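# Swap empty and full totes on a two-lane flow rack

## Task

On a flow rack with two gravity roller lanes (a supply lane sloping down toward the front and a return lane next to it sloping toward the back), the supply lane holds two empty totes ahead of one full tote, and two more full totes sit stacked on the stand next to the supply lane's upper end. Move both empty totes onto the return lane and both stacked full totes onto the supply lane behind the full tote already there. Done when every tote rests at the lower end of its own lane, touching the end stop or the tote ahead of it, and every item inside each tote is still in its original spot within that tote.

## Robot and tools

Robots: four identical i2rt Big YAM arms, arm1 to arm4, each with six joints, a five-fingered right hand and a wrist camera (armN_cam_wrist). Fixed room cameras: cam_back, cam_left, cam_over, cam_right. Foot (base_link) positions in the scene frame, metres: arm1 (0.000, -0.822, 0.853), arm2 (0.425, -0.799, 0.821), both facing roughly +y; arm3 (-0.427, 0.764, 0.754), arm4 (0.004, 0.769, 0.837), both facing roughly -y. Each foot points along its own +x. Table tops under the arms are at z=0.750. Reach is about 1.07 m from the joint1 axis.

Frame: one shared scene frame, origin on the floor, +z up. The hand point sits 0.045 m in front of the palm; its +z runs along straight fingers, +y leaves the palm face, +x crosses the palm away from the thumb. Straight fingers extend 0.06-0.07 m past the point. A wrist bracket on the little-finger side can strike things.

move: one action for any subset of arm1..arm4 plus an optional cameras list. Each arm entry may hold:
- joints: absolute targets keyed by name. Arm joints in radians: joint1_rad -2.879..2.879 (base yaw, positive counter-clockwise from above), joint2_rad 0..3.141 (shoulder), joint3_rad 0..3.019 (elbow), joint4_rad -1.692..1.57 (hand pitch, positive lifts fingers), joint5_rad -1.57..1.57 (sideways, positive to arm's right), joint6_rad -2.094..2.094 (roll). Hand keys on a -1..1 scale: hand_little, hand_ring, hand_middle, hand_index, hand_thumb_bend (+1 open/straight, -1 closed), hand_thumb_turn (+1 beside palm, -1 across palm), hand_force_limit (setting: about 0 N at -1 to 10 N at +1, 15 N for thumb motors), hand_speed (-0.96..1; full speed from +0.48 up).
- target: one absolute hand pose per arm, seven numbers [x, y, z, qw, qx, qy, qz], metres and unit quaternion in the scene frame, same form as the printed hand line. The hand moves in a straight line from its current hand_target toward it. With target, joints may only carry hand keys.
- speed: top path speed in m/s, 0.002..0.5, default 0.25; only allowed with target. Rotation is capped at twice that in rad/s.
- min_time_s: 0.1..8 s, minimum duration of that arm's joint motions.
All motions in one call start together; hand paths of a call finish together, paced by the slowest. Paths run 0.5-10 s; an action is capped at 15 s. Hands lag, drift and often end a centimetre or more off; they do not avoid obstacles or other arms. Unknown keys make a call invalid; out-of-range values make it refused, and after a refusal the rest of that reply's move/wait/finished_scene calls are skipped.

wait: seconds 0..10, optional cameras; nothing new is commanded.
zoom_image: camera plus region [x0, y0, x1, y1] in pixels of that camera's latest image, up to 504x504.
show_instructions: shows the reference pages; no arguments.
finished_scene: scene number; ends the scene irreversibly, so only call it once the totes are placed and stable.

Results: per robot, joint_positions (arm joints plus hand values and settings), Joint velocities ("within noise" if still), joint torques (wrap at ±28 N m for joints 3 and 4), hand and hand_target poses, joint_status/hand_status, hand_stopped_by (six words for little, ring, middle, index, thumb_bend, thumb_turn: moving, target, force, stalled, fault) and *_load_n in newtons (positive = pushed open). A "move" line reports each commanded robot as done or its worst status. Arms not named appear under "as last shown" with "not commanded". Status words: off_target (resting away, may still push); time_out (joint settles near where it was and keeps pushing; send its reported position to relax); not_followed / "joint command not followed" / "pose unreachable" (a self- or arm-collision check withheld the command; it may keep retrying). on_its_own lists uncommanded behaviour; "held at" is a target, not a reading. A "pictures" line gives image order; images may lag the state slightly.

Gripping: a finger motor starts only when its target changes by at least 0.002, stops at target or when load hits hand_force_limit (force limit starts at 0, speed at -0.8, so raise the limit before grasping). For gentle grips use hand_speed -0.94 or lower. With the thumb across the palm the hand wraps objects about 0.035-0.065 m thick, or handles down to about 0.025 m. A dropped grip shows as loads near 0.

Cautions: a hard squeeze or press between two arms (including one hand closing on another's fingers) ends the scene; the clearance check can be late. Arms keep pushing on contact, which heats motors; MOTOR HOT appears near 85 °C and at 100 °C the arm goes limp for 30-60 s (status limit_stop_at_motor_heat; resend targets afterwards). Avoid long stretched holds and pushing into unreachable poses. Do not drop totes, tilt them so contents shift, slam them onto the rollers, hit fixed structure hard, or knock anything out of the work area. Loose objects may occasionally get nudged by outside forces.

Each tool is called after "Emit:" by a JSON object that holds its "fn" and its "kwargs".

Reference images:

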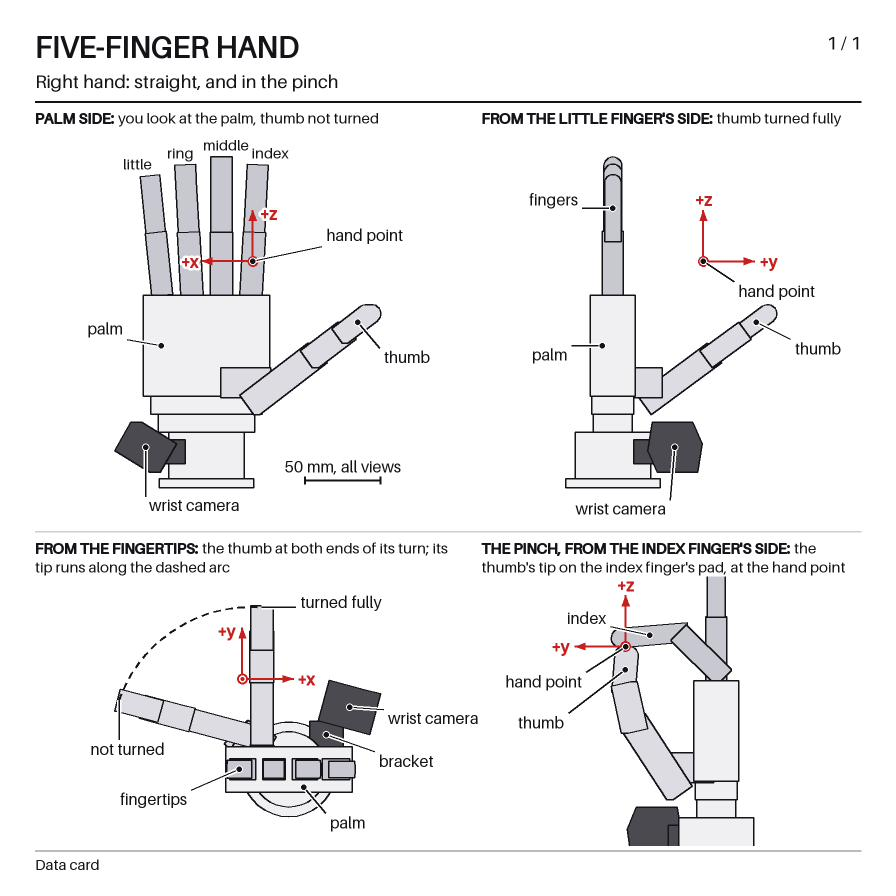

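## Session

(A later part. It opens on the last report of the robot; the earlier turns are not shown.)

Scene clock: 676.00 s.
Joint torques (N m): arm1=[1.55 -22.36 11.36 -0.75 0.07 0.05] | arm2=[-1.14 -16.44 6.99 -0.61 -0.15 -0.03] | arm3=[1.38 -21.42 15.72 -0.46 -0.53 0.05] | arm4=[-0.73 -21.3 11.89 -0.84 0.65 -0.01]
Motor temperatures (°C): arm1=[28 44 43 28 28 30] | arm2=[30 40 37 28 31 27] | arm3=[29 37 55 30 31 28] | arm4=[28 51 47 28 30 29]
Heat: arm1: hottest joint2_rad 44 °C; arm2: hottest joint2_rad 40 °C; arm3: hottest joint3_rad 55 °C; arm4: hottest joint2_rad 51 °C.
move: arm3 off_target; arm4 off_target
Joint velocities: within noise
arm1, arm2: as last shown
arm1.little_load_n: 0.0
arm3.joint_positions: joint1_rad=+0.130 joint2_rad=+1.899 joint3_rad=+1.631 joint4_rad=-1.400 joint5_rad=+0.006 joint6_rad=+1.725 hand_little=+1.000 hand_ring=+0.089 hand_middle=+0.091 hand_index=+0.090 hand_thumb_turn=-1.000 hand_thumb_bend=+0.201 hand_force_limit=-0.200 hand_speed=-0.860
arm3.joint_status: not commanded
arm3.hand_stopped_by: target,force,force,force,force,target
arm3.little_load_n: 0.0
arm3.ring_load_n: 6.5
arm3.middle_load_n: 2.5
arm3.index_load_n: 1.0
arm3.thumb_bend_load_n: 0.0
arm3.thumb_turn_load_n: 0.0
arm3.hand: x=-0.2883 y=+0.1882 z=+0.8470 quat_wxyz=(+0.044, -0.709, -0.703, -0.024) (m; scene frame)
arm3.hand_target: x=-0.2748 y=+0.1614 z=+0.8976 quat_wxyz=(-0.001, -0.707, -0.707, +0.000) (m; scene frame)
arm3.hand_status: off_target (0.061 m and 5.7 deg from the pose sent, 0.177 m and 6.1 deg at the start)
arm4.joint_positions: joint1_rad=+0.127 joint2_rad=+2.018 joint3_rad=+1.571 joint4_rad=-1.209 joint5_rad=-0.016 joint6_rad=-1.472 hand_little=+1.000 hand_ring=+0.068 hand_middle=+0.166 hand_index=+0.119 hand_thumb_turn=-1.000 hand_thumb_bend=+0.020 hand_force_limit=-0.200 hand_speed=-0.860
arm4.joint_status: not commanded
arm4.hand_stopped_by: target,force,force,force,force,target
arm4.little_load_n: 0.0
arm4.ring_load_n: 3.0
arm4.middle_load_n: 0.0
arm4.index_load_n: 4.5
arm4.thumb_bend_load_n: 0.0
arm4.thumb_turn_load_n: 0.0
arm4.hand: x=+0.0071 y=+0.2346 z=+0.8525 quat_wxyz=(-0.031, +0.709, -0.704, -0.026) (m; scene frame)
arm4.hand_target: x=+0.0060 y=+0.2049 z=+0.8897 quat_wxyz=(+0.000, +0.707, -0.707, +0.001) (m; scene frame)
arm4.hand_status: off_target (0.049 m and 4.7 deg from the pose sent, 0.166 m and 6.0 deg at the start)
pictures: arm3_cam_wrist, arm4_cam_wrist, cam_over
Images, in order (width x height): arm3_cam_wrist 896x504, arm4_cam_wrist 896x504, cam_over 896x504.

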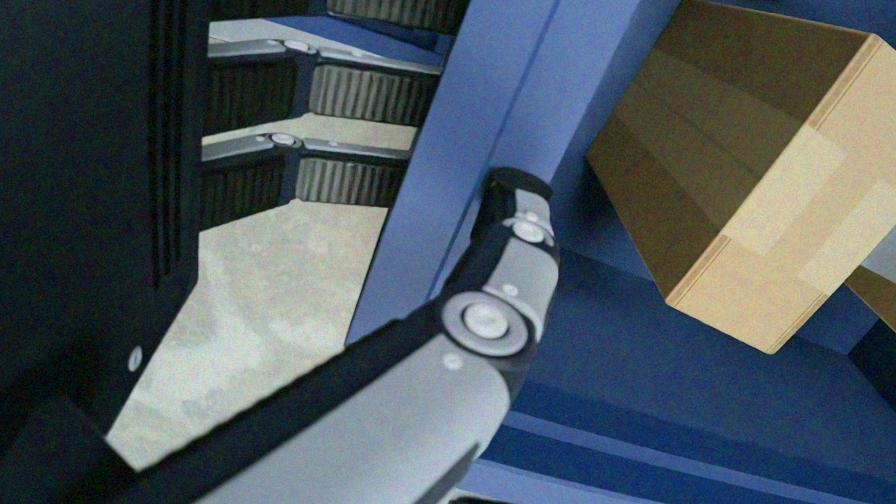

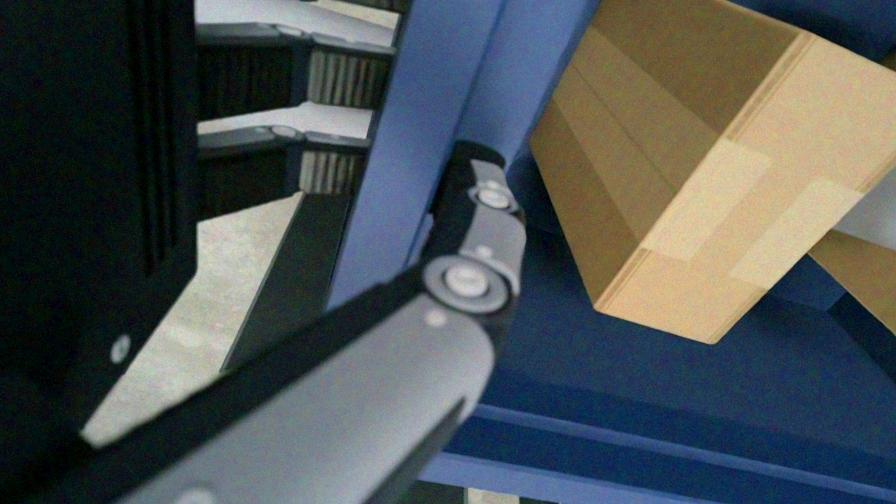

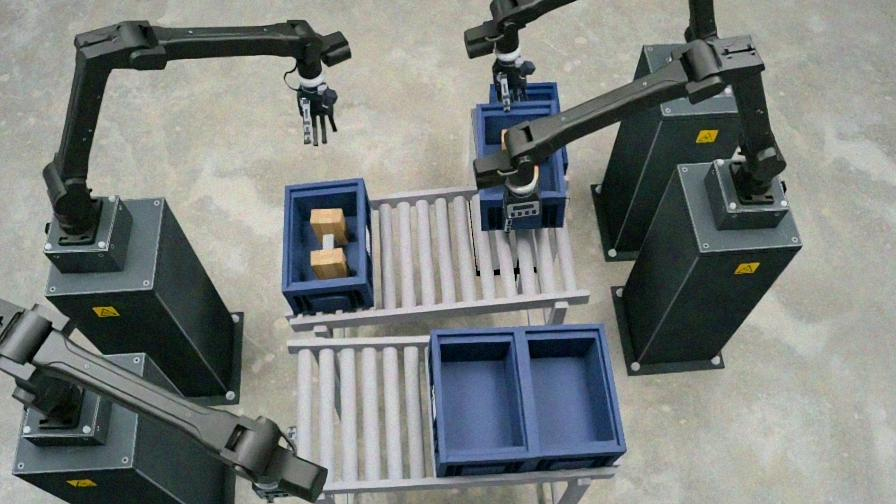

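Emit:
{"fn": "move", "kwargs": {"arm3": {"target": [-0.129, 0.112, 0.885, 0, 0.7071, 0.7071, 0], "speed": 0.1}, "arm4": {"target": [0.1515, 0.156, 0.870, 0, 0.7071, -0.7071, 0], "speed": 0.1}}}

Emit:
{"fn": "move", "kwargs": {"arm3": {"target": [-0.129, 0.085, 0.850, 0, 0.7071, 0.7071, 0], "speed": 0.1}, "arm4": {"target": [0.1515, 0.130, 0.838, 0, 0.7071, -0.7071, 0], "speed": 0.1}, "cameras": ["arm3_cam_wrist", "arm4_cam_wrist", "cam_over"]}}

Scene clock: 685.67 s.
Joint torques (N m): arm1=[1.67 -22.42 11.34 -0.75 0.08 0.05] | arm2=[-1.26 -16.56 6.98 -0.54 -0.14 -0.02] | arm3=[0.91 -26.29 16.29 -0.23 -0.59 0.02] | arm4=[-1.73 -24.53 12.12 -1.21 0.65 0]
Motor temperatures (°C): arm1=[28 44 43 28 28 30] | arm2=[30 40 37 28 31 27] | arm3=[29 39 58 30 31 28] | arm4=[28 53 48 28 30 29]
Heat: arm1: hottest joint2_rad 44 °C; arm2: hottest joint2_rad 40 °C; arm3: hottest joint3_rad 58 °C; arm4: hottest joint2_rad 53 °C.
move: arm3 off_target; arm4 off_target
Joint velocities: within noise
arm1, arm2: as last shown
arm2.thumb_bend_load_n: 0.0
arm3.joint_positions: joint1_rad=+0.337 joint2_rad=+2.143 joint3_rad=+1.977 joint4_rad=-1.510 joint5_rad=+0.007 joint6_rad=+1.932 hand_little=+1.000 hand_ring=+0.089 hand_middle=+0.091 hand_index=+0.090 hand_thumb_turn=-1.000 hand_thumb_bend=+0.201 hand_force_limit=-0.200 hand_speed=-0.860
arm3.joint_status: not commanded
arm3.hand_stopped_by: target,force,force,force,force,target
arm3.little_load_n: 0.0
arm3.ring_load_n: 6.0
arm3.middle_load_n: 2.5
arm3.index_load_n: 1.0
arm3.thumb_bend_load_n: 0.0
arm3.thumb_turn_load_n: 0.0
arm3.hand: x=-0.1501 y=+0.1391 z=+0.8275 quat_wxyz=(+0.052, -0.709, -0.703, -0.017) (m; scene frame)
arm3.hand_target: x=-0.1311 y=+0.1169 z=+0.8859 quat_wxyz=(-0.001, -0.707, -0.707, +0.000) (m; scene frame)
arm3.hand_status: off_target (0.067 m and 6.3 deg from the pose sent, 0.181 m and 5.7 deg at the start)
arm4.joint_positions: joint1_rad=+0.336 joint2_rad=+2.241 joint3_rad=+1.891 joint4_rad=-1.302 joint5_rad=-0.016 joint6_rad=-1.264 hand_little=+1.000 hand_ring=+0.067 hand_middle=+0.166 hand_index=+0.119 hand_thumb_turn=-1.000 hand_thumb_bend=+0.020 hand_force_limit=-0.200 hand_speed=-0.860
arm4.joint_status: not commanded
arm4.hand_stopped_by: target,force,force,force,force,target
arm4.little_load_n: 0.0
arm4.ring_load_n: 2.0
arm4.middle_load_n: 0.0
arm4.index_load_n: 5.0
arm4.thumb_bend_load_n: 1.0
arm4.thumb_turn_load_n: 0.0
arm4.hand: x=+0.1471 y=+0.1850 z=+0.8297 quat_wxyz=(-0.024, +0.709, -0.704, -0.031) (m; scene frame)
arm4.hand_target: x=+0.1508 y=+0.1588 z=+0.8705 quat_wxyz=(+0.000, +0.707, -0.707, +0.001) (m; scene frame)
arm4.hand_status: off_target (0.050 m and 4.5 deg from the pose sent, 0.165 m and 4.7 deg at the start)
pictures: none

Scene clock: 687.10 s.
Joint torques (N m): arm1=[1.61 -22.42 11.36 -0.77 0.08 0.05] | arm2=[-1.44 -16.73 6.98 -0.58 -0.14 -0.04] | arm3=[0.03 -27.52 16.03 0.43 -0.47 -0.07] | arm4=[-2.26 -27.16 11.85 -0.98 0.6 -0.14]
Motor temperatures (°C): arm1=[28 44 43 28 28 30] | arm2=[30 40 37 28 31 27] | arm3=[29 39 59 30 31 28] | arm4=[28 53 49 28 30 29]
Heat: arm1: hottest joint2_rad 44 °C; arm2: hottest joint2_rad 40 °C; arm3: hottest joint3_rad 59 °C; arm4: hottest joint2_rad 53 °C.
move: arm3 off_target; arm4 off_target
Joint velocities: within noise
arm1: as last shown
arm2.joint_positions: joint1_rad=-0.424 joint2_rad=+1.801 joint3_rad=+1.635 joint4_rad=-1.385 joint5_rad=-0.002 joint6_rad=+1.096 hand_little=+1.000 hand_ring=+0.300 hand_middle=+0.300 hand_index=+0.300 hand_thumb_turn=-1.000 hand_thumb_bend=+1.000 hand_force_limit=-0.300 hand_speed=+0.000
arm2.joint_status: not commanded
arm2.hand_stopped_by: target,target,target,target,target,target
arm2.little_load_n: 0.0
arm2.ring_load_n: 0.0
arm2.middle_load_n: 0.0
arm2.index_load_n: 0.0
arm2.thumb_bend_load_n: -0.5
arm2.thumb_turn_load_n: 0.0
arm2.hand: x=+0.6169 y=-0.2726 z=+0.9738 quat_wxyz=(-0.011, +0.708, -0.706, -0.002) (m; scene frame)
arm2.hand_target: x=+0.6199 y=-0.2799 z=+0.9700 quat_wxyz=(+0.000, +0.707, -0.707, +0.000) (m; scene frame)
arm2.hand_status: not commanded
arm3.joint_positions: joint1_rad=+0.335 joint2_rad=+2.245 joint3_rad=+2.046 joint4_rad=-1.497 joint5_rad=+0.007 joint6_rad=+1.932 hand_little=+1.000 hand_ring=+0.089 hand_middle=+0.091 hand_index=+0.090 hand_thumb_turn=-1.000 hand_thumb_bend=+0.201 hand_force_limit=-0.200 hand_speed=-0.860
arm3.joint_status: not commanded
arm3.hand_stopped_by: target,force,force,force,force,target
arm3.little_load_n: 0.0
arm3.ring_load_n: 6.5
arm3.middle_load_n: 2.0
arm3.index_load_n: 0.5
arm3.thumb_bend_load_n: 0.0
arm3.thumb_turn_load_n: 0.0
arm3.hand: x=-0.1450 y=+0.1202 z=+0.7865 quat_wxyz=(+0.062, -0.709, -0.702, -0.021) (m; scene frame)
arm3.hand_target: x=-0.1312 y=+0.0906 z=+0.8512 quat_wxyz=(-0.001, -0.707, -0.707, +0.001) (m; scene frame)
arm3.hand_status: off_target (0.074 m and 7.5 deg from the pose sent, 0.062 m and 6.3 deg at the start)
arm4.joint_positions: joint1_rad=+0.336 joint2_rad=+2.353 joint3_rad=+1.985 joint4_rad=-1.302 joint5_rad=-0.014 joint6_rad=-1.263 hand_little=+1.000 hand_ring=+0.067 hand_middle=+0.166 hand_index=+0.119 hand_thumb_turn=-1.000 hand_thumb_bend=+0.021 hand_force_limit=-0.200 hand_speed=-0.860
arm4.joint_status: not commanded
arm4.hand_stopped_by: target,force,force,force,force,target
arm4.little_load_n: 0.0
arm4.ring_load_n: 2.0
arm4.middle_load_n: 0.5
arm4.index_load_n: 5.0
arm4.thumb_bend_load_n: 2.0
arm4.thumb_turn_load_n: 0.5
arm4.hand: x=+0.1527 y=+0.1663 z=+0.7908 quat_wxyz=(-0.027, +0.709, -0.704, -0.040) (m; scene frame)
arm4.hand_target: x=+0.1505 y=+0.1336 z=+0.8389 quat_wxyz=(+0.001, +0.707, -0.707, +0.000) (m; scene frame)
arm4.hand_status: off_target (0.060 m and 5.5 deg from the pose sent, 0.056 m and 4.5 deg at the start)
pictures: arm3_cam_wrist, arm4_cam_wrist, cam_over
Images, in order (width x height): arm3_cam_wrist 896x504, arm4_cam_wrist 896x504, cam_over 896x504.

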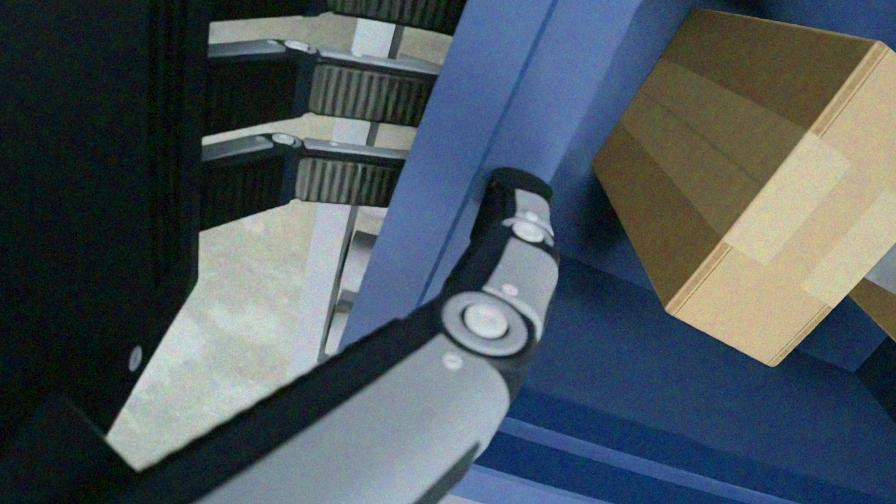

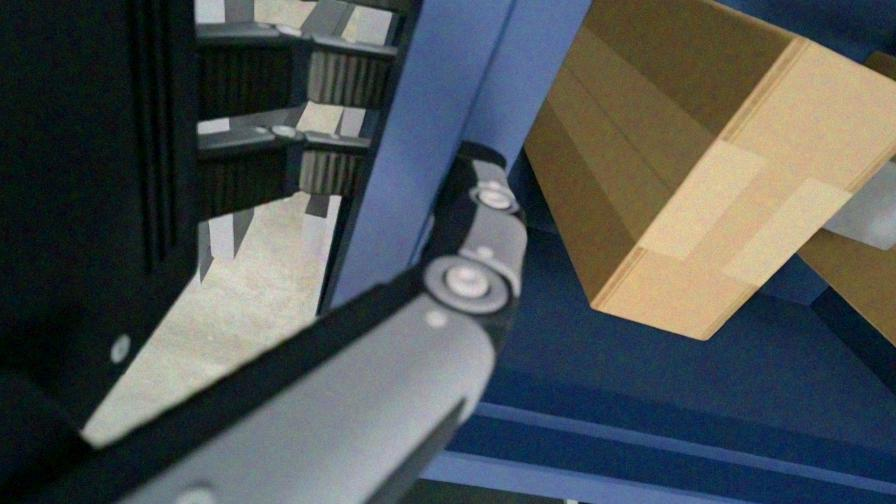

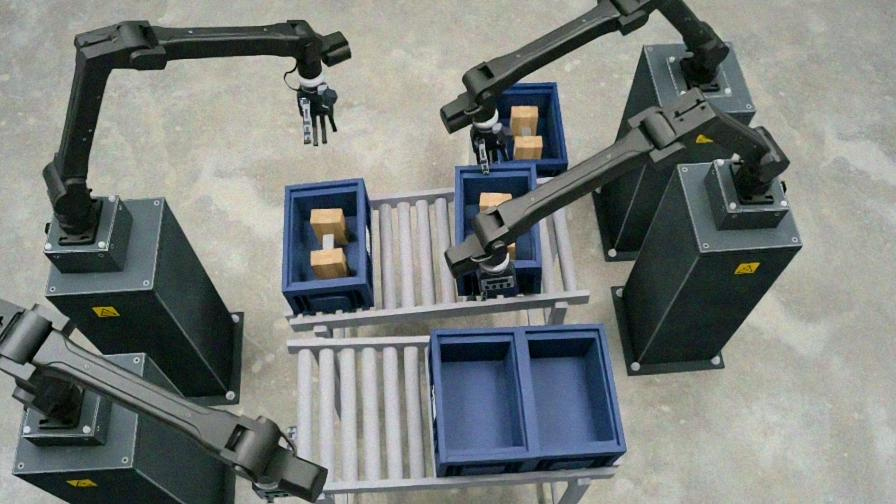

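Emit:
{"fn": "move", "kwargs": {"arm3": {"target": [-0.130, 0.058, 0.845, 0, 0.7071, 0.7071, 0], "speed": 0.08}, "arm4": {"target": [0.1515, 0.104, 0.829, 0, 0.7071, -0.7071, 0], "speed": 0.08}, "cameras": ["arm3_cam_wrist", "arm4_cam_wrist"]}}

Scene clock: 696.07 s.
Joint torques (N m): arm1=[1.61 -22.48 11.34 -0.76 0.08 0.05] | arm2=[-1.32 -16.5 7.01 -0.58 -0.15 -0.03] | arm3=[0.09 -28.4 16.75 -0.17 -0.49 -0.19] | arm4=[-1.73 -27.58 12.15 -1.17 0.48 -0.11]
Motor temperatures (°C): arm1=[28 44 43 28 28 30] | arm2=[30 40 37 28 31 27] | arm3=[29 41 62 30 31 28] | arm4=[28 55 51 28 30 29]
Heat: arm1: hottest joint2_rad 44 °C; arm2: hottest joint2_rad 40 °C; arm3: hottest joint3_rad 62 °C; arm4: hottest joint2_rad 55 °C.
move: arm3 off_target; arm4 off_target
Joint velocities: within noise
arm1, arm2: as last shown
arm2.index_load_n: 0.5
arm2.thumb_bend_load_n: 0.0
arm3.joint_positions: joint1_rad=+0.320 joint2_rad=+2.338 joint3_rad=+2.195 joint4_rad=-1.544 joint5_rad=+0.007 joint6_rad=+1.922 hand_little=+1.000 hand_ring=+0.089 hand_middle=+0.091 hand_index=+0.090 hand_thumb_turn=-1.000 hand_thumb_bend=+0.201 hand_force_limit=-0.200 hand_speed=-0.860
arm3.joint_status: not commanded
arm3.hand_stopped_by: target,force,force,force,force,target
arm3.little_load_n: 0.0
arm3.ring_load_n: 6.5
arm3.middle_load_n: 2.0
arm3.index_load_n: 0.5
arm3.thumb_bend_load_n: 0.0
arm3.thumb_turn_load_n: 0.0
arm3.hand: x=-0.1452 y=+0.0897 z=+0.7799 quat_wxyz=(+0.057, -0.711, -0.700, -0.019) (m; scene frame)
arm3.hand_target: x=-0.1321 y=+0.0636 z=+0.8458 quat_wxyz=(-0.001, -0.707, -0.707, +0.001) (m; scene frame)
arm3.hand_status: off_target (0.074 m and 7.0 deg from the pose sent, 0.087 m and 7.5 deg at the start)
arm4.joint_positions: joint1_rad=+0.325 joint2_rad=+2.442 joint3_rad=+2.130 joint4_rad=-1.348 joint5_rad=-0.012 joint6_rad=-1.274 hand_little=+1.000 hand_ring=+0.067 hand_middle=+0.166 hand_index=+0.119 hand_thumb_turn=-1.000 hand_thumb_bend=+0.021 hand_force_limit=-0.200 hand_speed=-0.860
arm4.joint_status: not commanded
arm4.hand_stopped_by: target,force,force,force,force,target
arm4.little_load_n: 0.0
arm4.ring_load_n: 2.5
arm4.middle_load_n: 0.0
arm4.index_load_n: 5.0
arm4.thumb_bend_load_n: 1.5
arm4.thumb_turn_load_n: 0.0
arm4.hand: x=+0.1537 y=+0.1369 z=+0.7820 quat_wxyz=(-0.024, +0.709, -0.704, -0.036) (m; scene frame)
arm4.hand_target: x=+0.1506 y=+0.1073 z=+0.8296 quat_wxyz=(+0.001, +0.707, -0.707, +0.001) (m; scene frame)
arm4.hand_status: off_target (0.057 m and 4.9 deg from the pose sent, 0.073 m and 5.5 deg at the start)
pictures: arm3_cam_wrist, arm4_cam_wrist
Images, in order (width x height): arm3_cam_wrist 896x504, arm4_cam_wrist 896x504.

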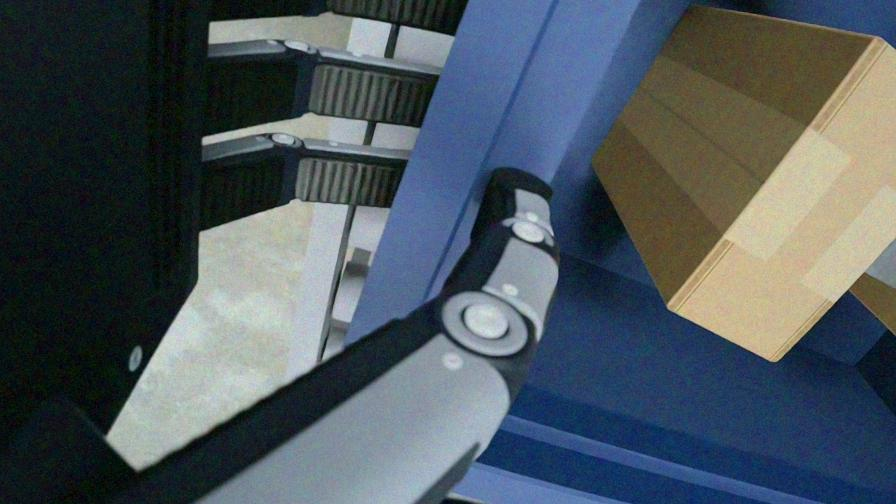

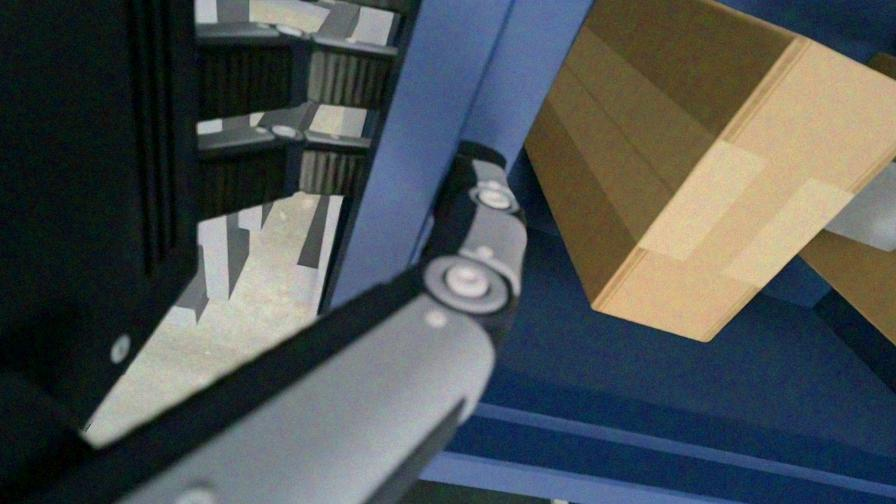

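Emit:
{"fn": "move", "kwargs": {"arm3": {"target": [-0.130, 0.062, 0.820, 0, 0.7071, 0.7071, 0], "speed": 0.06}, "arm4": {"target": [0.1515, 0.108, 0.806, 0, 0.7071, -0.7071, 0], "speed": 0.06}}}

Emit:
{"fn": "move", "kwargs": {"arm3": {"target": [-0.130, 0.066, 0.802, -0.0085, 0.707, 0.707, 0.0085], "speed": 0.05}, "arm4": {"target": [0.1515, 0.112, 0.791, -0.0085, 0.707, -0.707, -0.0085], "speed": 0.05}, "cameras": ["arm3_cam_wrist", "arm4_cam_wrist"]}}

Scene clock: 707.57 s.
Joint torques (N m): arm1=[1.61 -22.48 11.33 -0.79 0.08 0.04] | arm2=[-1.32 -16.5 6.95 -0.64 -0.14 -0.04] | arm3=[1.14 -27.81 12.18 0.54 -0.53 -0.13] | arm4=[-1.67 -26.52 9.74 -0.18 0.53 -0.11]
Motor temperatures (°C): arm1=[28 44 43 28 28 30] | arm2=[30 40 37 28 31 27] | arm3=[29 42 61 30 31 28] | arm4=[28 55 53 28 30 29]
Heat: arm1: hottest joint2_rad 44 °C; arm2: hottest joint2_rad 40 °C; arm3: hottest joint3_rad 61 °C; arm4: hottest joint2_rad 55 °C.
move: arm3 off_target; arm4 off_target
Joint velocities: within noise
arm1, arm2: as last shown
arm1.index_load_n: 0.5
arm1.thumb_turn_load_n: 0.5
arm2.index_load_n: 0.0
arm3.joint_positions: joint1_rad=+0.319 joint2_rad=+2.341 joint3_rad=+2.195 joint4_rad=-1.507 joint5_rad=+0.008 joint6_rad=+1.920 hand_little=+1.000 hand_ring=+0.089 hand_middle=+0.091 hand_index=+0.090 hand_thumb_turn=-1.000 hand_thumb_bend=+0.201 hand_force_limit=-0.200 hand_speed=-0.860
arm3.joint_status: not commanded
arm3.hand_stopped_by: target,force,force,force,force,target
arm3.little_load_n: 0.0
arm3.ring_load_n: 6.0
arm3.middle_load_n: 2.0
arm3.index_load_n: 1.0
arm3.thumb_bend_load_n: 0.0
arm3.thumb_turn_load_n: 0.0
arm3.hand: x=-0.1426 y=+0.0802 z=+0.7785 quat_wxyz=(+0.042, -0.712, -0.701, -0.012) (m; scene frame)
arm3.hand_target: x=-0.1309 y=+0.0641 z=+0.8206 quat_wxyz=(+0.000, -0.707, -0.707, +0.000) (m; scene frame)
arm3.hand_status: off_target (0.047 m and 5.0 deg from the pose sent, 0.051 m and 7.0 deg at the start)
arm4.joint_positions: joint1_rad=+0.325 joint2_rad=+2.449 joint3_rad=+2.130 joint4_rad=-1.322 joint5_rad=-0.013 joint6_rad=-1.274 hand_little=+1.000 hand_ring=+0.067 hand_middle=+0.166 hand_index=+0.119 hand_thumb_turn=-1.000 hand_thumb_bend=+0.020 hand_force_limit=-0.200 hand_speed=-0.860
arm4.joint_status: not commanded
arm4.hand_stopped_by: target,force,force,force,force,target
arm4.little_load_n: 0.0
arm4.ring_load_n: 3.5
arm4.middle_load_n: 0.0
arm4.index_load_n: 4.0
arm4.thumb_bend_load_n: 0.0
arm4.thumb_turn_load_n: 0.0
arm4.hand: x=+0.1555 y=+0.1316 z=+0.7756 quat_wxyz=(-0.020, +0.709, -0.704, -0.027) (m; scene frame)
arm4.hand_target: x=+0.1511 y=+0.1094 z=+0.8065 quat_wxyz=(+0.000, +0.707, -0.707, +0.000) (m; scene frame)
arm4.hand_status: off_target (0.039 m and 3.8 deg from the pose sent, 0.038 m and 4.9 deg at the start)
pictures: none

Scene clock: 708.53 s.
Joint torques (N m): arm1=[1.73 -22.48 11.34 -0.77 0.08 0.05] | arm2=[-1.14 -16.38 6.97 -0.57 -0.15 -0.04] | arm3=[0.38 -26.75 11.07 0.47 -0.63 -0.1] | arm4=[-1.73 -26.05 9.94 -0.29 0.47 -0.08]
Motor temperatures (°C): arm1=[28 44 43 28 28 30] | arm2=[30 40 37 28 31 27] | arm3=[29 42 61 30 31 28] | arm4=[28 55 53 28 30 29]
Heat: arm1: hottest joint2_rad 44 °C; arm2: hottest joint2_rad 40 °C; arm3: hottest joint3_rad 61 °C; arm4: hottest joint2_rad 55 °C.
move: arm3 off_target; arm4 off_target
Joint velocities: within noise
arm1.joint_positions: joint1_rad=+0.520 joint2_rad=+2.123 joint3_rad=+1.683 joint4_rad=-1.155 joint5_rad=-0.001 joint6_rad=-1.096 hand_little=+1.000 hand_ring=+0.300 hand_middle=+0.300 hand_index=+0.300 hand_thumb_turn=-1.000 hand_thumb_bend=+1.000 hand_force_limit=-0.400 hand_speed=-0.200
arm1.joint_status: not commanded
arm1.hand_stopped_by: target,target,target,target,target,target
arm1.little_load_n: 0.0
arm1.ring_load_n: 0.0
arm1.middle_load_n: 0.0
arm1.index_load_n: 0.0
arm1.thumb_bend_load_n: 0.0
arm1.thumb_turn_load_n: 0.0
arm1.hand: x=-0.2255 y=-0.3049 z=+0.8399 quat_wxyz=(+0.013, +0.705, +0.709, -0.002) (m; scene frame)
arm1.hand_target: x=-0.2348 y=-0.2964 z=+0.8500 quat_wxyz=(+0.000, +0.707, +0.707, +0.000) (m; scene frame)
arm1.hand_status: not commanded
arm2: as last shown
arm3.joint_positions: joint1_rad=+0.318 joint2_rad=+2.343 joint3_rad=+2.195 joint4_rad=-1.501 joint5_rad=+0.004 joint6_rad=+1.917 hand_little=+1.000 hand_ring=+0.088 hand_middle=+0.091 hand_index=+0.090 hand_thumb_turn=-1.000 hand_thumb_bend=+0.201 hand_force_limit=-0.200 hand_speed=-0.860
arm3.joint_status: not commanded
arm3.hand_stopped_by: target,force,force,force,force,target
arm3.little_load_n: 0.0
arm3.ring_load_n: 4.0
arm3.middle_load_n: 2.0
arm3.index_load_n: 2.0
arm3.thumb_bend_load_n: 0.0
arm3.thumb_turn_load_n: 0.0
arm3.hand: x=-0.1418 y=+0.0792 z=+0.7772 quat_wxyz=(+0.039, -0.711, -0.702, -0.013) (m; scene frame)
arm3.hand_target: x=-0.1304 y=+0.0671 z=+0.8025 quat_wxyz=(+0.008, -0.707, -0.707, -0.008) (m; scene frame)
arm3.hand_status: off_target (0.030 m and 3.6 deg from the pose sent, 0.030 m and 3.9 deg at the start)
arm4.joint_positions: joint1_rad=+0.325 joint2_rad=+2.458 joint3_rad=+2.130 joint4_rad=-1.321 joint5_rad=-0.019 joint6_rad=-1.276 hand_little=+1.000 hand_ring=+0.067 hand_middle=+0.166 hand_index=+0.119 hand_thumb_turn=-1.000 hand_thumb_bend=+0.020 hand_force_limit=-0.200 hand_speed=-0.860
arm4.joint_status: not commanded
arm4.hand_stopped_by: target,force,force,force,force,target
arm4.little_load_n: 0.0
arm4.ring_load_n: 3.0
arm4.middle_load_n: 0.0
arm4.index_load_n: 2.5
arm4.thumb_bend_load_n: 0.0
arm4.thumb_turn_load_n: 0.0
arm4.hand: x=+0.1561 y=+0.1332 z=+0.7694 quat_wxyz=(-0.024, +0.710, -0.703, -0.029) (m; scene frame)
arm4.hand_target: x=+0.1512 y=+0.1131 z=+0.7914 quat_wxyz=(-0.008, +0.707, -0.707, -0.008) (m; scene frame)
arm4.hand_status: off_target (0.031 m and 3.0 deg from the pose sent, 0.025 m and 2.5 deg at the start)
pictures: arm3_cam_wrist, arm4_cam_wrist
Images, in order (width x height): arm3_cam_wrist 896x504, arm4_cam_wrist 896x504.

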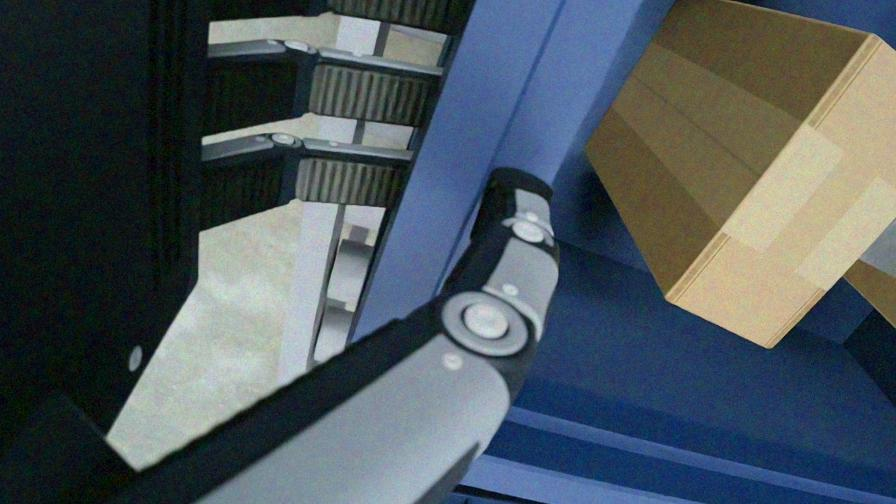

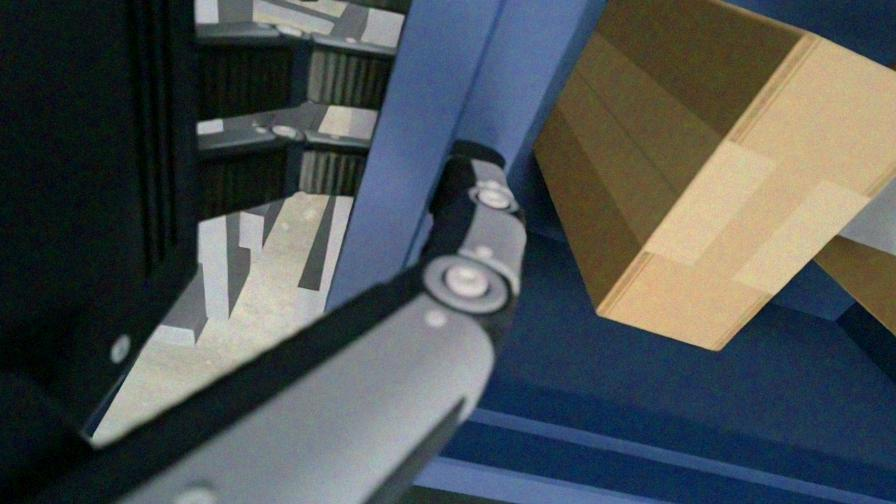

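Emit:
{"fn": "zoom_image", "kwargs": {"camera": "arm4_cam_wrist", "region": [100, 0, 500, 400]}}

Emit:
{"fn": "move", "kwargs": {"cameras": ["cam_over", "cam_right", "cam_back"]}}

Scaled by 1.260.

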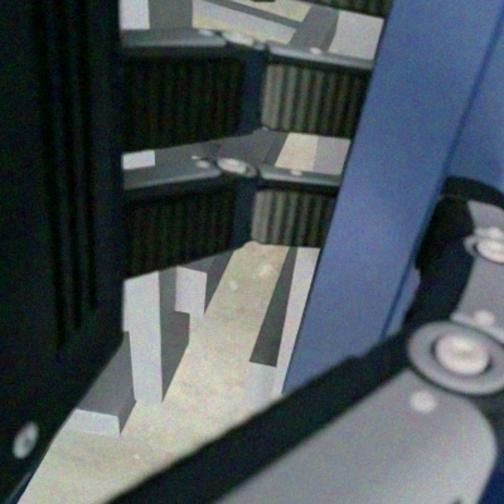

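Scene clock: 714.60 s.
Joint torques (N m): arm1=[1.67 -22.42 11.33 -0.76 0.08 0.05] | arm2=[-1.26 -16.67 6.93 -0.58 -0.14 -0.05] | arm3=[1.14 -26.87 11.52 0.69 -0.67 -0.02] | arm4=[-1.85 -25.82 9.91 -0.44 0.48 -0.08]
Motor temperatures (°C): arm1=[28 44 43 28 28 30] | arm2=[30 40 37 28 31 27] | arm3=[29 43 60 30 31 28] | arm4=[28 56 53 28 30 29]
Heat: arm1: hottest joint2_rad 44 °C; arm2: hottest joint2_rad 40 °C; arm3: hottest joint3_rad 60 °C; arm4: hottest joint2_rad 56 °C.
Joint velocities: within noise
arm1.joint_positions: joint1_rad=+0.520 joint2_rad=+2.123 joint3_rad=+1.683 joint4_rad=-1.155 joint5_rad=-0.001 joint6_rad=-1.096 hand_little=+1.000 hand_ring=+0.300 hand_middle=+0.300 hand_index=+0.300 hand_thumb_turn=-1.000 hand_thumb_bend=+1.000 hand_force_limit=-0.400 hand_speed=-0.200
arm1.joint_status: not commanded
arm1.hand_stopped_by: target,target,target,target,target,target
arm1.little_load_n: 0.0
arm1.ring_load_n: 0.0
arm1.middle_load_n: 0.0
arm1.index_load_n: 0.0
arm1.thumb_bend_load_n: 0.0
arm1.thumb_turn_load_n: 0.0
arm1.hand: x=-0.2255 y=-0.3049 z=+0.8399 quat_wxyz=(+0.013, +0.705, +0.709, -0.002) (m; scene frame)
arm1.hand_target: x=-0.2348 y=-0.2964 z=+0.8500 quat_wxyz=(+0.000, +0.707, +0.707, +0.000) (m; scene frame)
arm1.hand_status: not commanded
arm2.joint_positions: joint1_rad=-0.424 joint2_rad=+1.801 joint3_rad=+1.635 joint4_rad=-1.385 joint5_rad=-0.002 joint6_rad=+1.096 hand_little=+1.000 hand_ring=+0.300 hand_middle=+0.300 hand_index=+0.300 hand_thumb_turn=-1.000 hand_thumb_bend=+1.000 hand_force_limit=-0.300 hand_speed=+0.000
arm2.joint_status: not commanded
arm2.hand_stopped_by: target,target,target,target,target,target
arm2.little_load_n: 0.0
arm2.ring_load_n: 0.0
arm2.middle_load_n: 0.0
arm2.index_load_n: 0.0
arm2.thumb_bend_load_n: 0.0
arm2.thumb_turn_load_n: 0.0
arm2.hand: x=+0.6169 y=-0.2726 z=+0.9738 quat_wxyz=(-0.011, +0.708, -0.706, -0.002) (m; scene frame)
arm2.hand_target: x=+0.6199 y=-0.2799 z=+0.9700 quat_wxyz=(+0.000, +0.707, -0.707, +0.000) (m; scene frame)
arm2.hand_status: not commanded
arm3.joint_positions: joint1_rad=+0.318 joint2_rad=+2.343 joint3_rad=+2.195 joint4_rad=-1.501 joint5_rad=+0.004 joint6_rad=+1.917 hand_little=+1.000 hand_ring=+0.088 hand_middle=+0.091 hand_index=+0.090 hand_thumb_turn=-1.000 hand_thumb_bend=+0.201 hand_force_limit=-0.200 hand_speed=-0.860
arm3.joint_status: not commanded
arm3.hand_stopped_by: target,force,force,force,force,target
arm3.little_load_n: 0.0
arm3.ring_load_n: 4.0
arm3.middle_load_n: 1.5
arm3.index_load_n: 2.0
arm3.thumb_bend_load_n: 0.0
arm3.thumb_turn_load_n: 0.0
arm3.hand: x=-0.1418 y=+0.0792 z=+0.7772 quat_wxyz=(+0.039, -0.711, -0.702, -0.013) (m; scene frame)
arm3.hand_target: x=-0.1304 y=+0.0671 z=+0.8025 quat_wxyz=(+0.008, -0.707, -0.707, -0.008) (m; scene frame)
arm3.hand_status: off_target (0.030 m and 3.6 deg from the pose sent, 0.030 m and 3.9 deg at the start)
arm4.joint_positions: joint1_rad=+0.325 joint2_rad=+2.458 joint3_rad=+2.130 joint4_rad=-1.321 joint5_rad=-0.019 joint6_rad=-1.276 hand_little=+1.000 hand_ring=+0.067 hand_middle=+0.166 hand_index=+0.119 hand_thumb_turn=-1.000 hand_thumb_bend=+0.020 hand_force_limit=-0.200 hand_speed=-0.860
arm4.joint_status: not commanded
arm4.hand_stopped_by: target,force,force,force,force,target
arm4.little_load_n: 0.0
arm4.ring_load_n: 3.0
arm4.middle_load_n: 0.0
arm4.index_load_n: 2.0
arm4.thumb_bend_load_n: 0.0
arm4.thumb_turn_load_n: 0.0
arm4.hand: x=+0.1561 y=+0.1332 z=+0.7694 quat_wxyz=(-0.024, +0.710, -0.703, -0.029) (m; scene frame)
arm4.hand_target: x=+0.1512 y=+0.1131 z=+0.7914 quat_wxyz=(-0.008, +0.707, -0.707, -0.008) (m; scene frame)
arm4.hand_status: off_target (0.031 m and 3.0 deg from the pose sent, 0.025 m and 2.5 deg at the start)
pictures: cam_back, cam_over, cam_right
Images, in order (width x height): cam_back 896x504, cam_over 896x504, cam_right 896x504.

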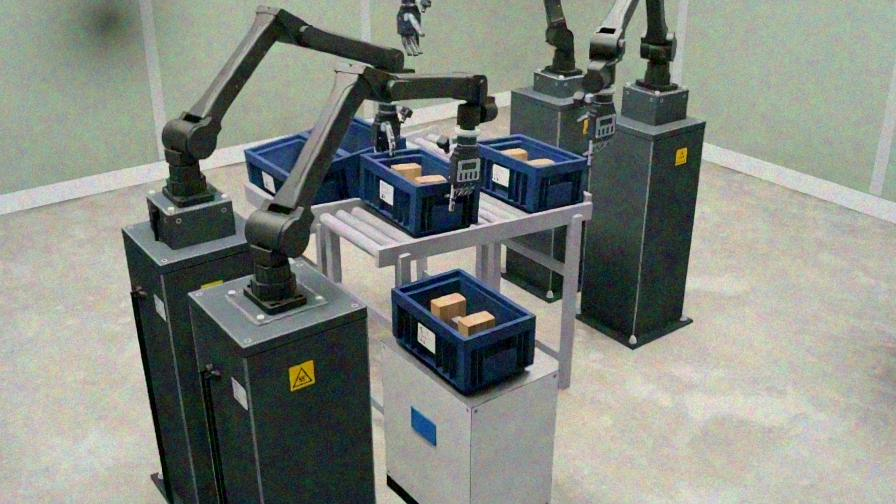

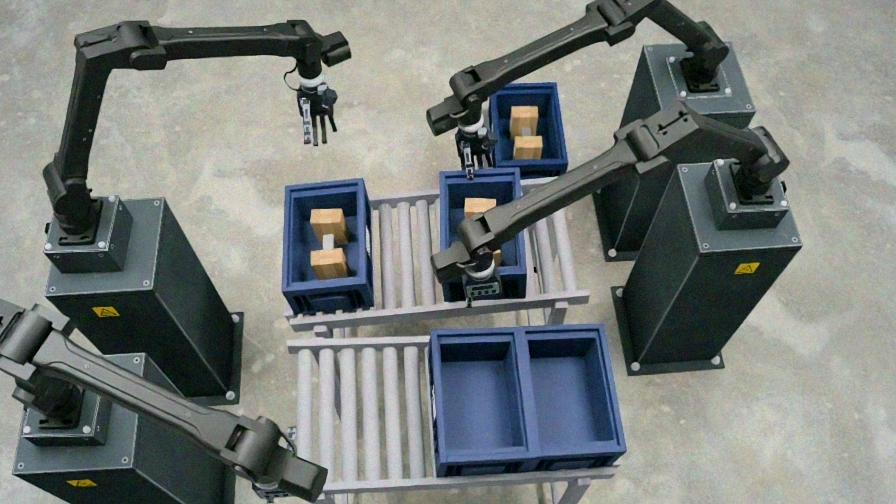

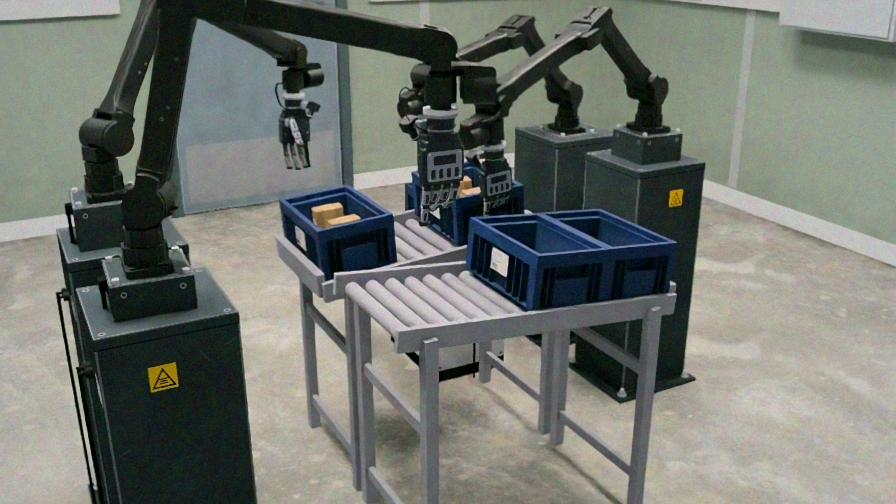

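Emit:
{"fn": "zoom_image", "kwargs": {"camera": "cam_over", "region": [270, 140, 600, 340]}}

Emit:
{"fn": "zoom_image", "kwargs": {"camera": "cam_back", "region": [300, 120, 600, 290]}}

Scaled by 1.527.

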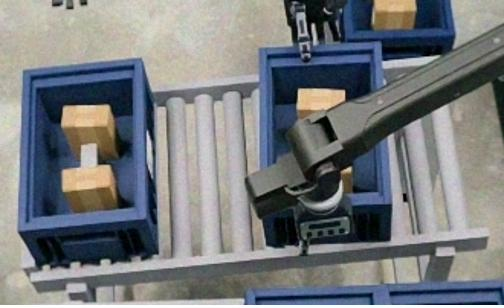

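Scaled by 1.680.

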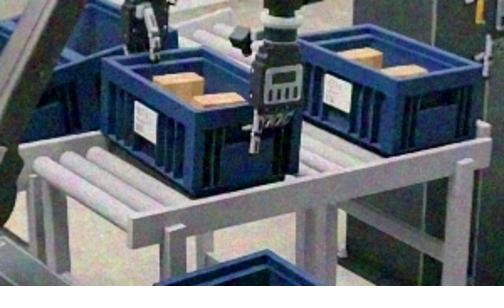

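Emit:
{"fn": "move", "kwargs": {"arm3": {"target": [-0.130, 0.068, 0.786, -0.012, 0.707, 0.707, 0.012], "speed": 0.05}, "arm4": {"target": [0.1495, 0.114, 0.778, -0.012, 0.707, -0.707, -0.012], "speed": 0.05}}}

Emit:
{"fn": "move", "kwargs": {"arm3": {"target": [-0.130, 0.070, 0.773, -0.017, 0.7069, 0.7069, 0.017], "speed": 0.05}, "arm4": {"target": [0.1495, 0.116, 0.766, -0.017, 0.7069, -0.7069, -0.017], "speed": 0.05}, "cameras": ["arm3_cam_wrist", "arm4_cam_wrist", "cam_over"]}}

Scene clock: 743.70 s.
Joint torques (N m): arm1=[1.55 -22.53 11.34 -0.77 0.08 0.04] | arm2=[-1.38 -16.56 6.99 -0.57 -0.15 -0.03] | arm3=[0.32 -25.82 10.02 0.57 -0.71 0.04] | arm4=[-1.96 -24.82 9.35 0.05 0.39 -0.11]
Motor temperatures (°C): arm1=[28 44 43 28 28 30] | arm2=[30 40 37 28 31 27] | arm3=[29 44 57 30 32 28] | arm4=[28 58 54 28 30 29]
Heat: arm1: hottest joint2_rad 44 °C; arm2: hottest joint2_rad 40 °C; arm3: hottest joint3_rad 57 °C; arm4: hottest joint2_rad 58 °C.
move: arm3 off_target; arm4 off_target
Joint velocities: within noise
arm1, arm2: as last shown
arm3.joint_positions: joint1_rad=+0.316 joint2_rad=+2.345 joint3_rad=+2.195 joint4_rad=-1.486 joint5_rad=+0.000 joint6_rad=+1.914 hand_little=+1.000 hand_ring=+0.088 hand_middle=+0.091 hand_index=+0.090 hand_thumb_turn=-1.000 hand_thumb_bend=+0.201 hand_force_limit=-0.200 hand_speed=-0.860
arm3.joint_status: not commanded
arm3.hand_stopped_by: target,force,force,force,force,target
arm3.little_load_n: 0.0
arm3.ring_load_n: 2.5
arm3.middle_load_n: 1.5
arm3.index_load_n: 2.0
arm3.thumb_bend_load_n: 0.0
arm3.thumb_turn_load_n: 0.0
arm3.hand: x=-0.1414 y=+0.0752 z=+0.7767 quat_wxyz=(+0.032, -0.711, -0.702, -0.012) (m; scene frame)
arm3.hand_target: x=-0.1301 y=+0.0685 z=+0.7863 quat_wxyz=(+0.012, -0.707, -0.707, -0.012) (m; scene frame)
arm3.hand_status: off_target (0.016 m and 2.4 deg from the pose sent, 0.019 m and 3.2 deg at the start)
arm4.joint_positions: joint1_rad=+0.325 joint2_rad=+2.458 joint3_rad=+2.130 joint4_rad=-1.317 joint5_rad=-0.020 joint6_rad=-1.278 hand_little=+1.000 hand_ring=+0.067 hand_middle=+0.166 hand_index=+0.119 hand_thumb_turn=-1.000 hand_thumb_bend=+0.020 hand_force_limit=-0.200 hand_speed=-0.860
arm4.joint_status: not commanded
arm4.hand_stopped_by: target,force,force,force,force,target
arm4.little_load_n: 0.0
arm4.ring_load_n: 3.0
arm4.middle_load_n: 0.5
arm4.index_load_n: 1.5
arm4.thumb_bend_load_n: 0.0
arm4.thumb_turn_load_n: 0.0
arm4.hand: x=+0.1566 y=+0.1323 z=+0.7691 quat_wxyz=(-0.024, +0.710, -0.703, -0.027) (m; scene frame)
arm4.hand_target: x=+0.1493 y=+0.1147 z=+0.7784 quat_wxyz=(-0.012, +0.707, -0.707, -0.012) (m; scene frame)
arm4.hand_status: off_target (0.022 m and 2.3 deg from the pose sent, 0.022 m and 2.4 deg at the start)
pictures: none

Scene clock: 744.67 s.
Joint torques (N m): arm1=[1.67 -22.36 11.36 -0.77 0.08 0.05] | arm2=[-1.44 -16.5 6.94 -0.55 -0.14 -0.04] | arm3=[0.62 -24.94 9.43 0.99 -0.69 -0.03] | arm4=[-1.67 -23.41 9.58 0.1 0.32 -0.11]
Motor temperatures (°C): arm1=[28 44 43 28 28 30] | arm2=[30 40 37 28 31 27] | arm3=[29 44 56 30 32 28] | arm4=[28 58 54 28 30 29]
Heat: arm1: hottest joint2_rad 44 °C; arm2: hottest joint2_rad 40 °C; arm3: hottest joint3_rad 56 °C; arm4: hottest joint2_rad 58 °C.
move: arm3 off_target; arm4 off_target
Joint velocities: within noise
arm1, arm2: as last shown
arm2.thumb_turn_load_n: -0.5
arm3.joint_positions: joint1_rad=+0.314 joint2_rad=+2.347 joint3_rad=+2.195 joint4_rad=-1.476 joint5_rad=-0.005 joint6_rad=+1.914 hand_little=+1.000 hand_ring=+0.088 hand_middle=+0.091 hand_index=+0.090 hand_thumb_turn=-1.000 hand_thumb_bend=+0.201 hand_force_limit=-0.200 hand_speed=-0.860
arm3.joint_status: not commanded
arm3.hand_stopped_by: target,force,force,force,force,target
arm3.little_load_n: 0.0
arm3.ring_load_n: 2.0
arm3.middle_load_n: 1.0
arm3.index_load_n: 2.0
arm3.thumb_bend_load_n: 0.0
arm3.thumb_turn_load_n: 0.0
arm3.hand: x=-0.1409 y=+0.0728 z=+0.7759 quat_wxyz=(+0.028, -0.712, -0.702, -0.013) (m; scene frame)
arm3.hand_target: x=-0.1301 y=+0.0703 z=+0.7733 quat_wxyz=(+0.017, -0.707, -0.707, -0.017) (m; scene frame)
arm3.hand_status: off_target (0.012 m and 1.6 deg from the pose sent, 0.013 m and 2.0 deg at the start)
arm4.joint_positions: joint1_rad=+0.325 joint2_rad=+2.459 joint3_rad=+2.130 joint4_rad=-1.316 joint5_rad=-0.022 joint6_rad=-1.278 hand_little=+1.000 hand_ring=+0.067 hand_middle=+0.166 hand_index=+0.118 hand_thumb_turn=-1.000 hand_thumb_bend=+0.020 hand_force_limit=-0.200 hand_speed=-0.860
arm4.joint_status: not commanded
arm4.hand_stopped_by: target,force,force,force,force,target
arm4.little_load_n: -0.5
arm4.ring_load_n: 2.0
arm4.middle_load_n: 0.0
arm4.index_load_n: 0.5
arm4.thumb_bend_load_n: 0.0
arm4.thumb_turn_load_n: -0.5
arm4.hand: x=+0.1570 y=+0.1322 z=+0.7682 quat_wxyz=(-0.025, +0.711, -0.703, -0.026) (m; scene frame)
arm4.hand_target: x=+0.1493 y=+0.1166 z=+0.7662 quat_wxyz=(-0.017, +0.707, -0.707, -0.017) (m; scene frame)
arm4.hand_status: off_target (0.018 m and 1.5 deg from the pose sent, 0.018 m and 1.5 deg at the start)
pictures: arm3_cam_wrist, arm4_cam_wrist, cam_over
Images, in order (width x height): arm3_cam_wrist 896x504, arm4_cam_wrist 896x504, cam_over 896x504.

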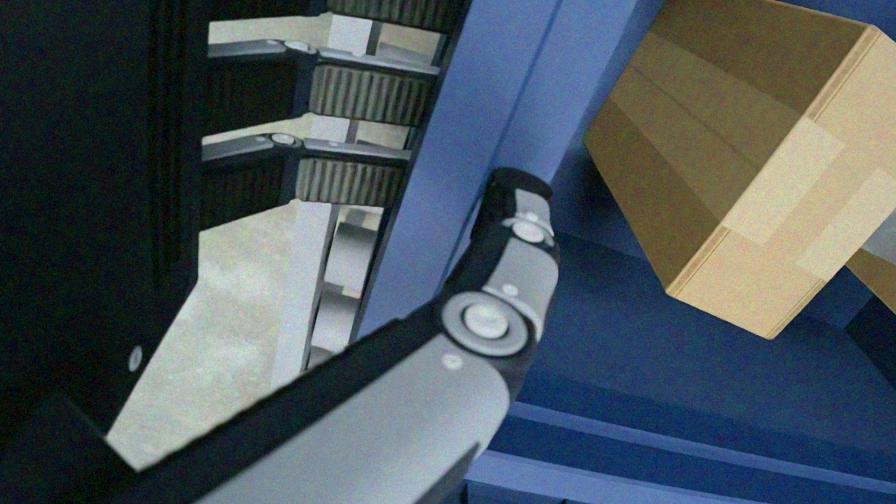

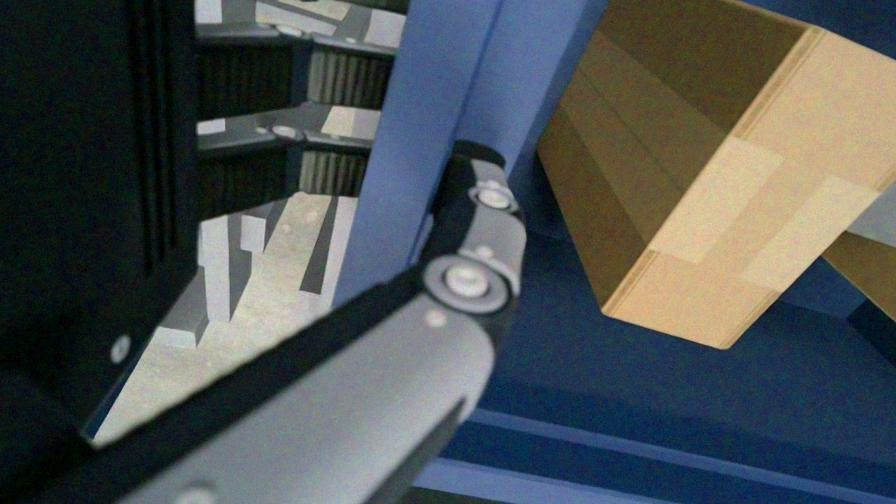

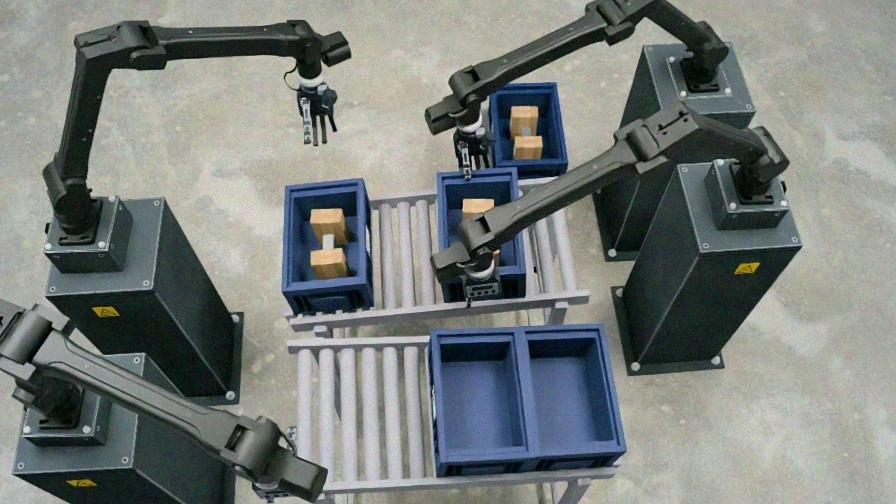

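Emit:
{"fn": "zoom_image", "kwargs": {"camera": "cam_over", "region": [280, 250, 400, 340]}}

Emit:
{"fn": "zoom_image", "kwargs": {"camera": "cam_over", "region": [430, 240, 600, 330]}}

Emit:
{"fn": "zoom_image", "kwargs": {"camera": "cam_over", "region": [340, 150, 580, 230]}}

Scaled by 4.200.

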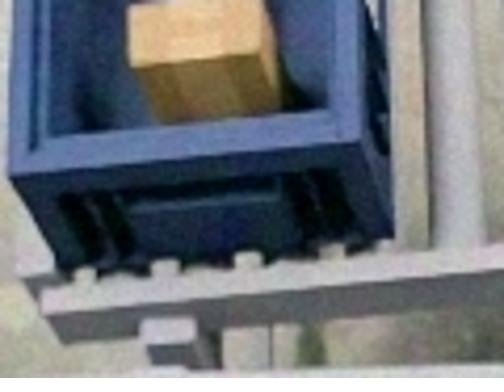

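Scaled by 2.965.

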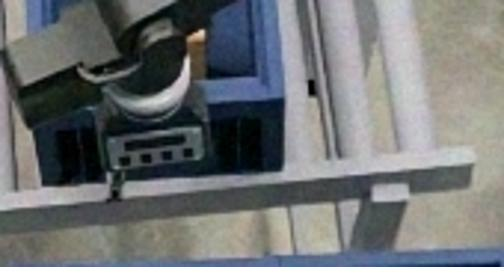

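Scaled by 2.100.

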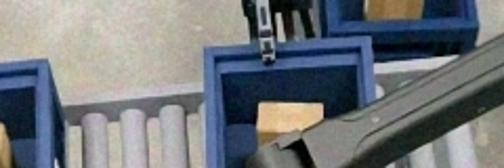

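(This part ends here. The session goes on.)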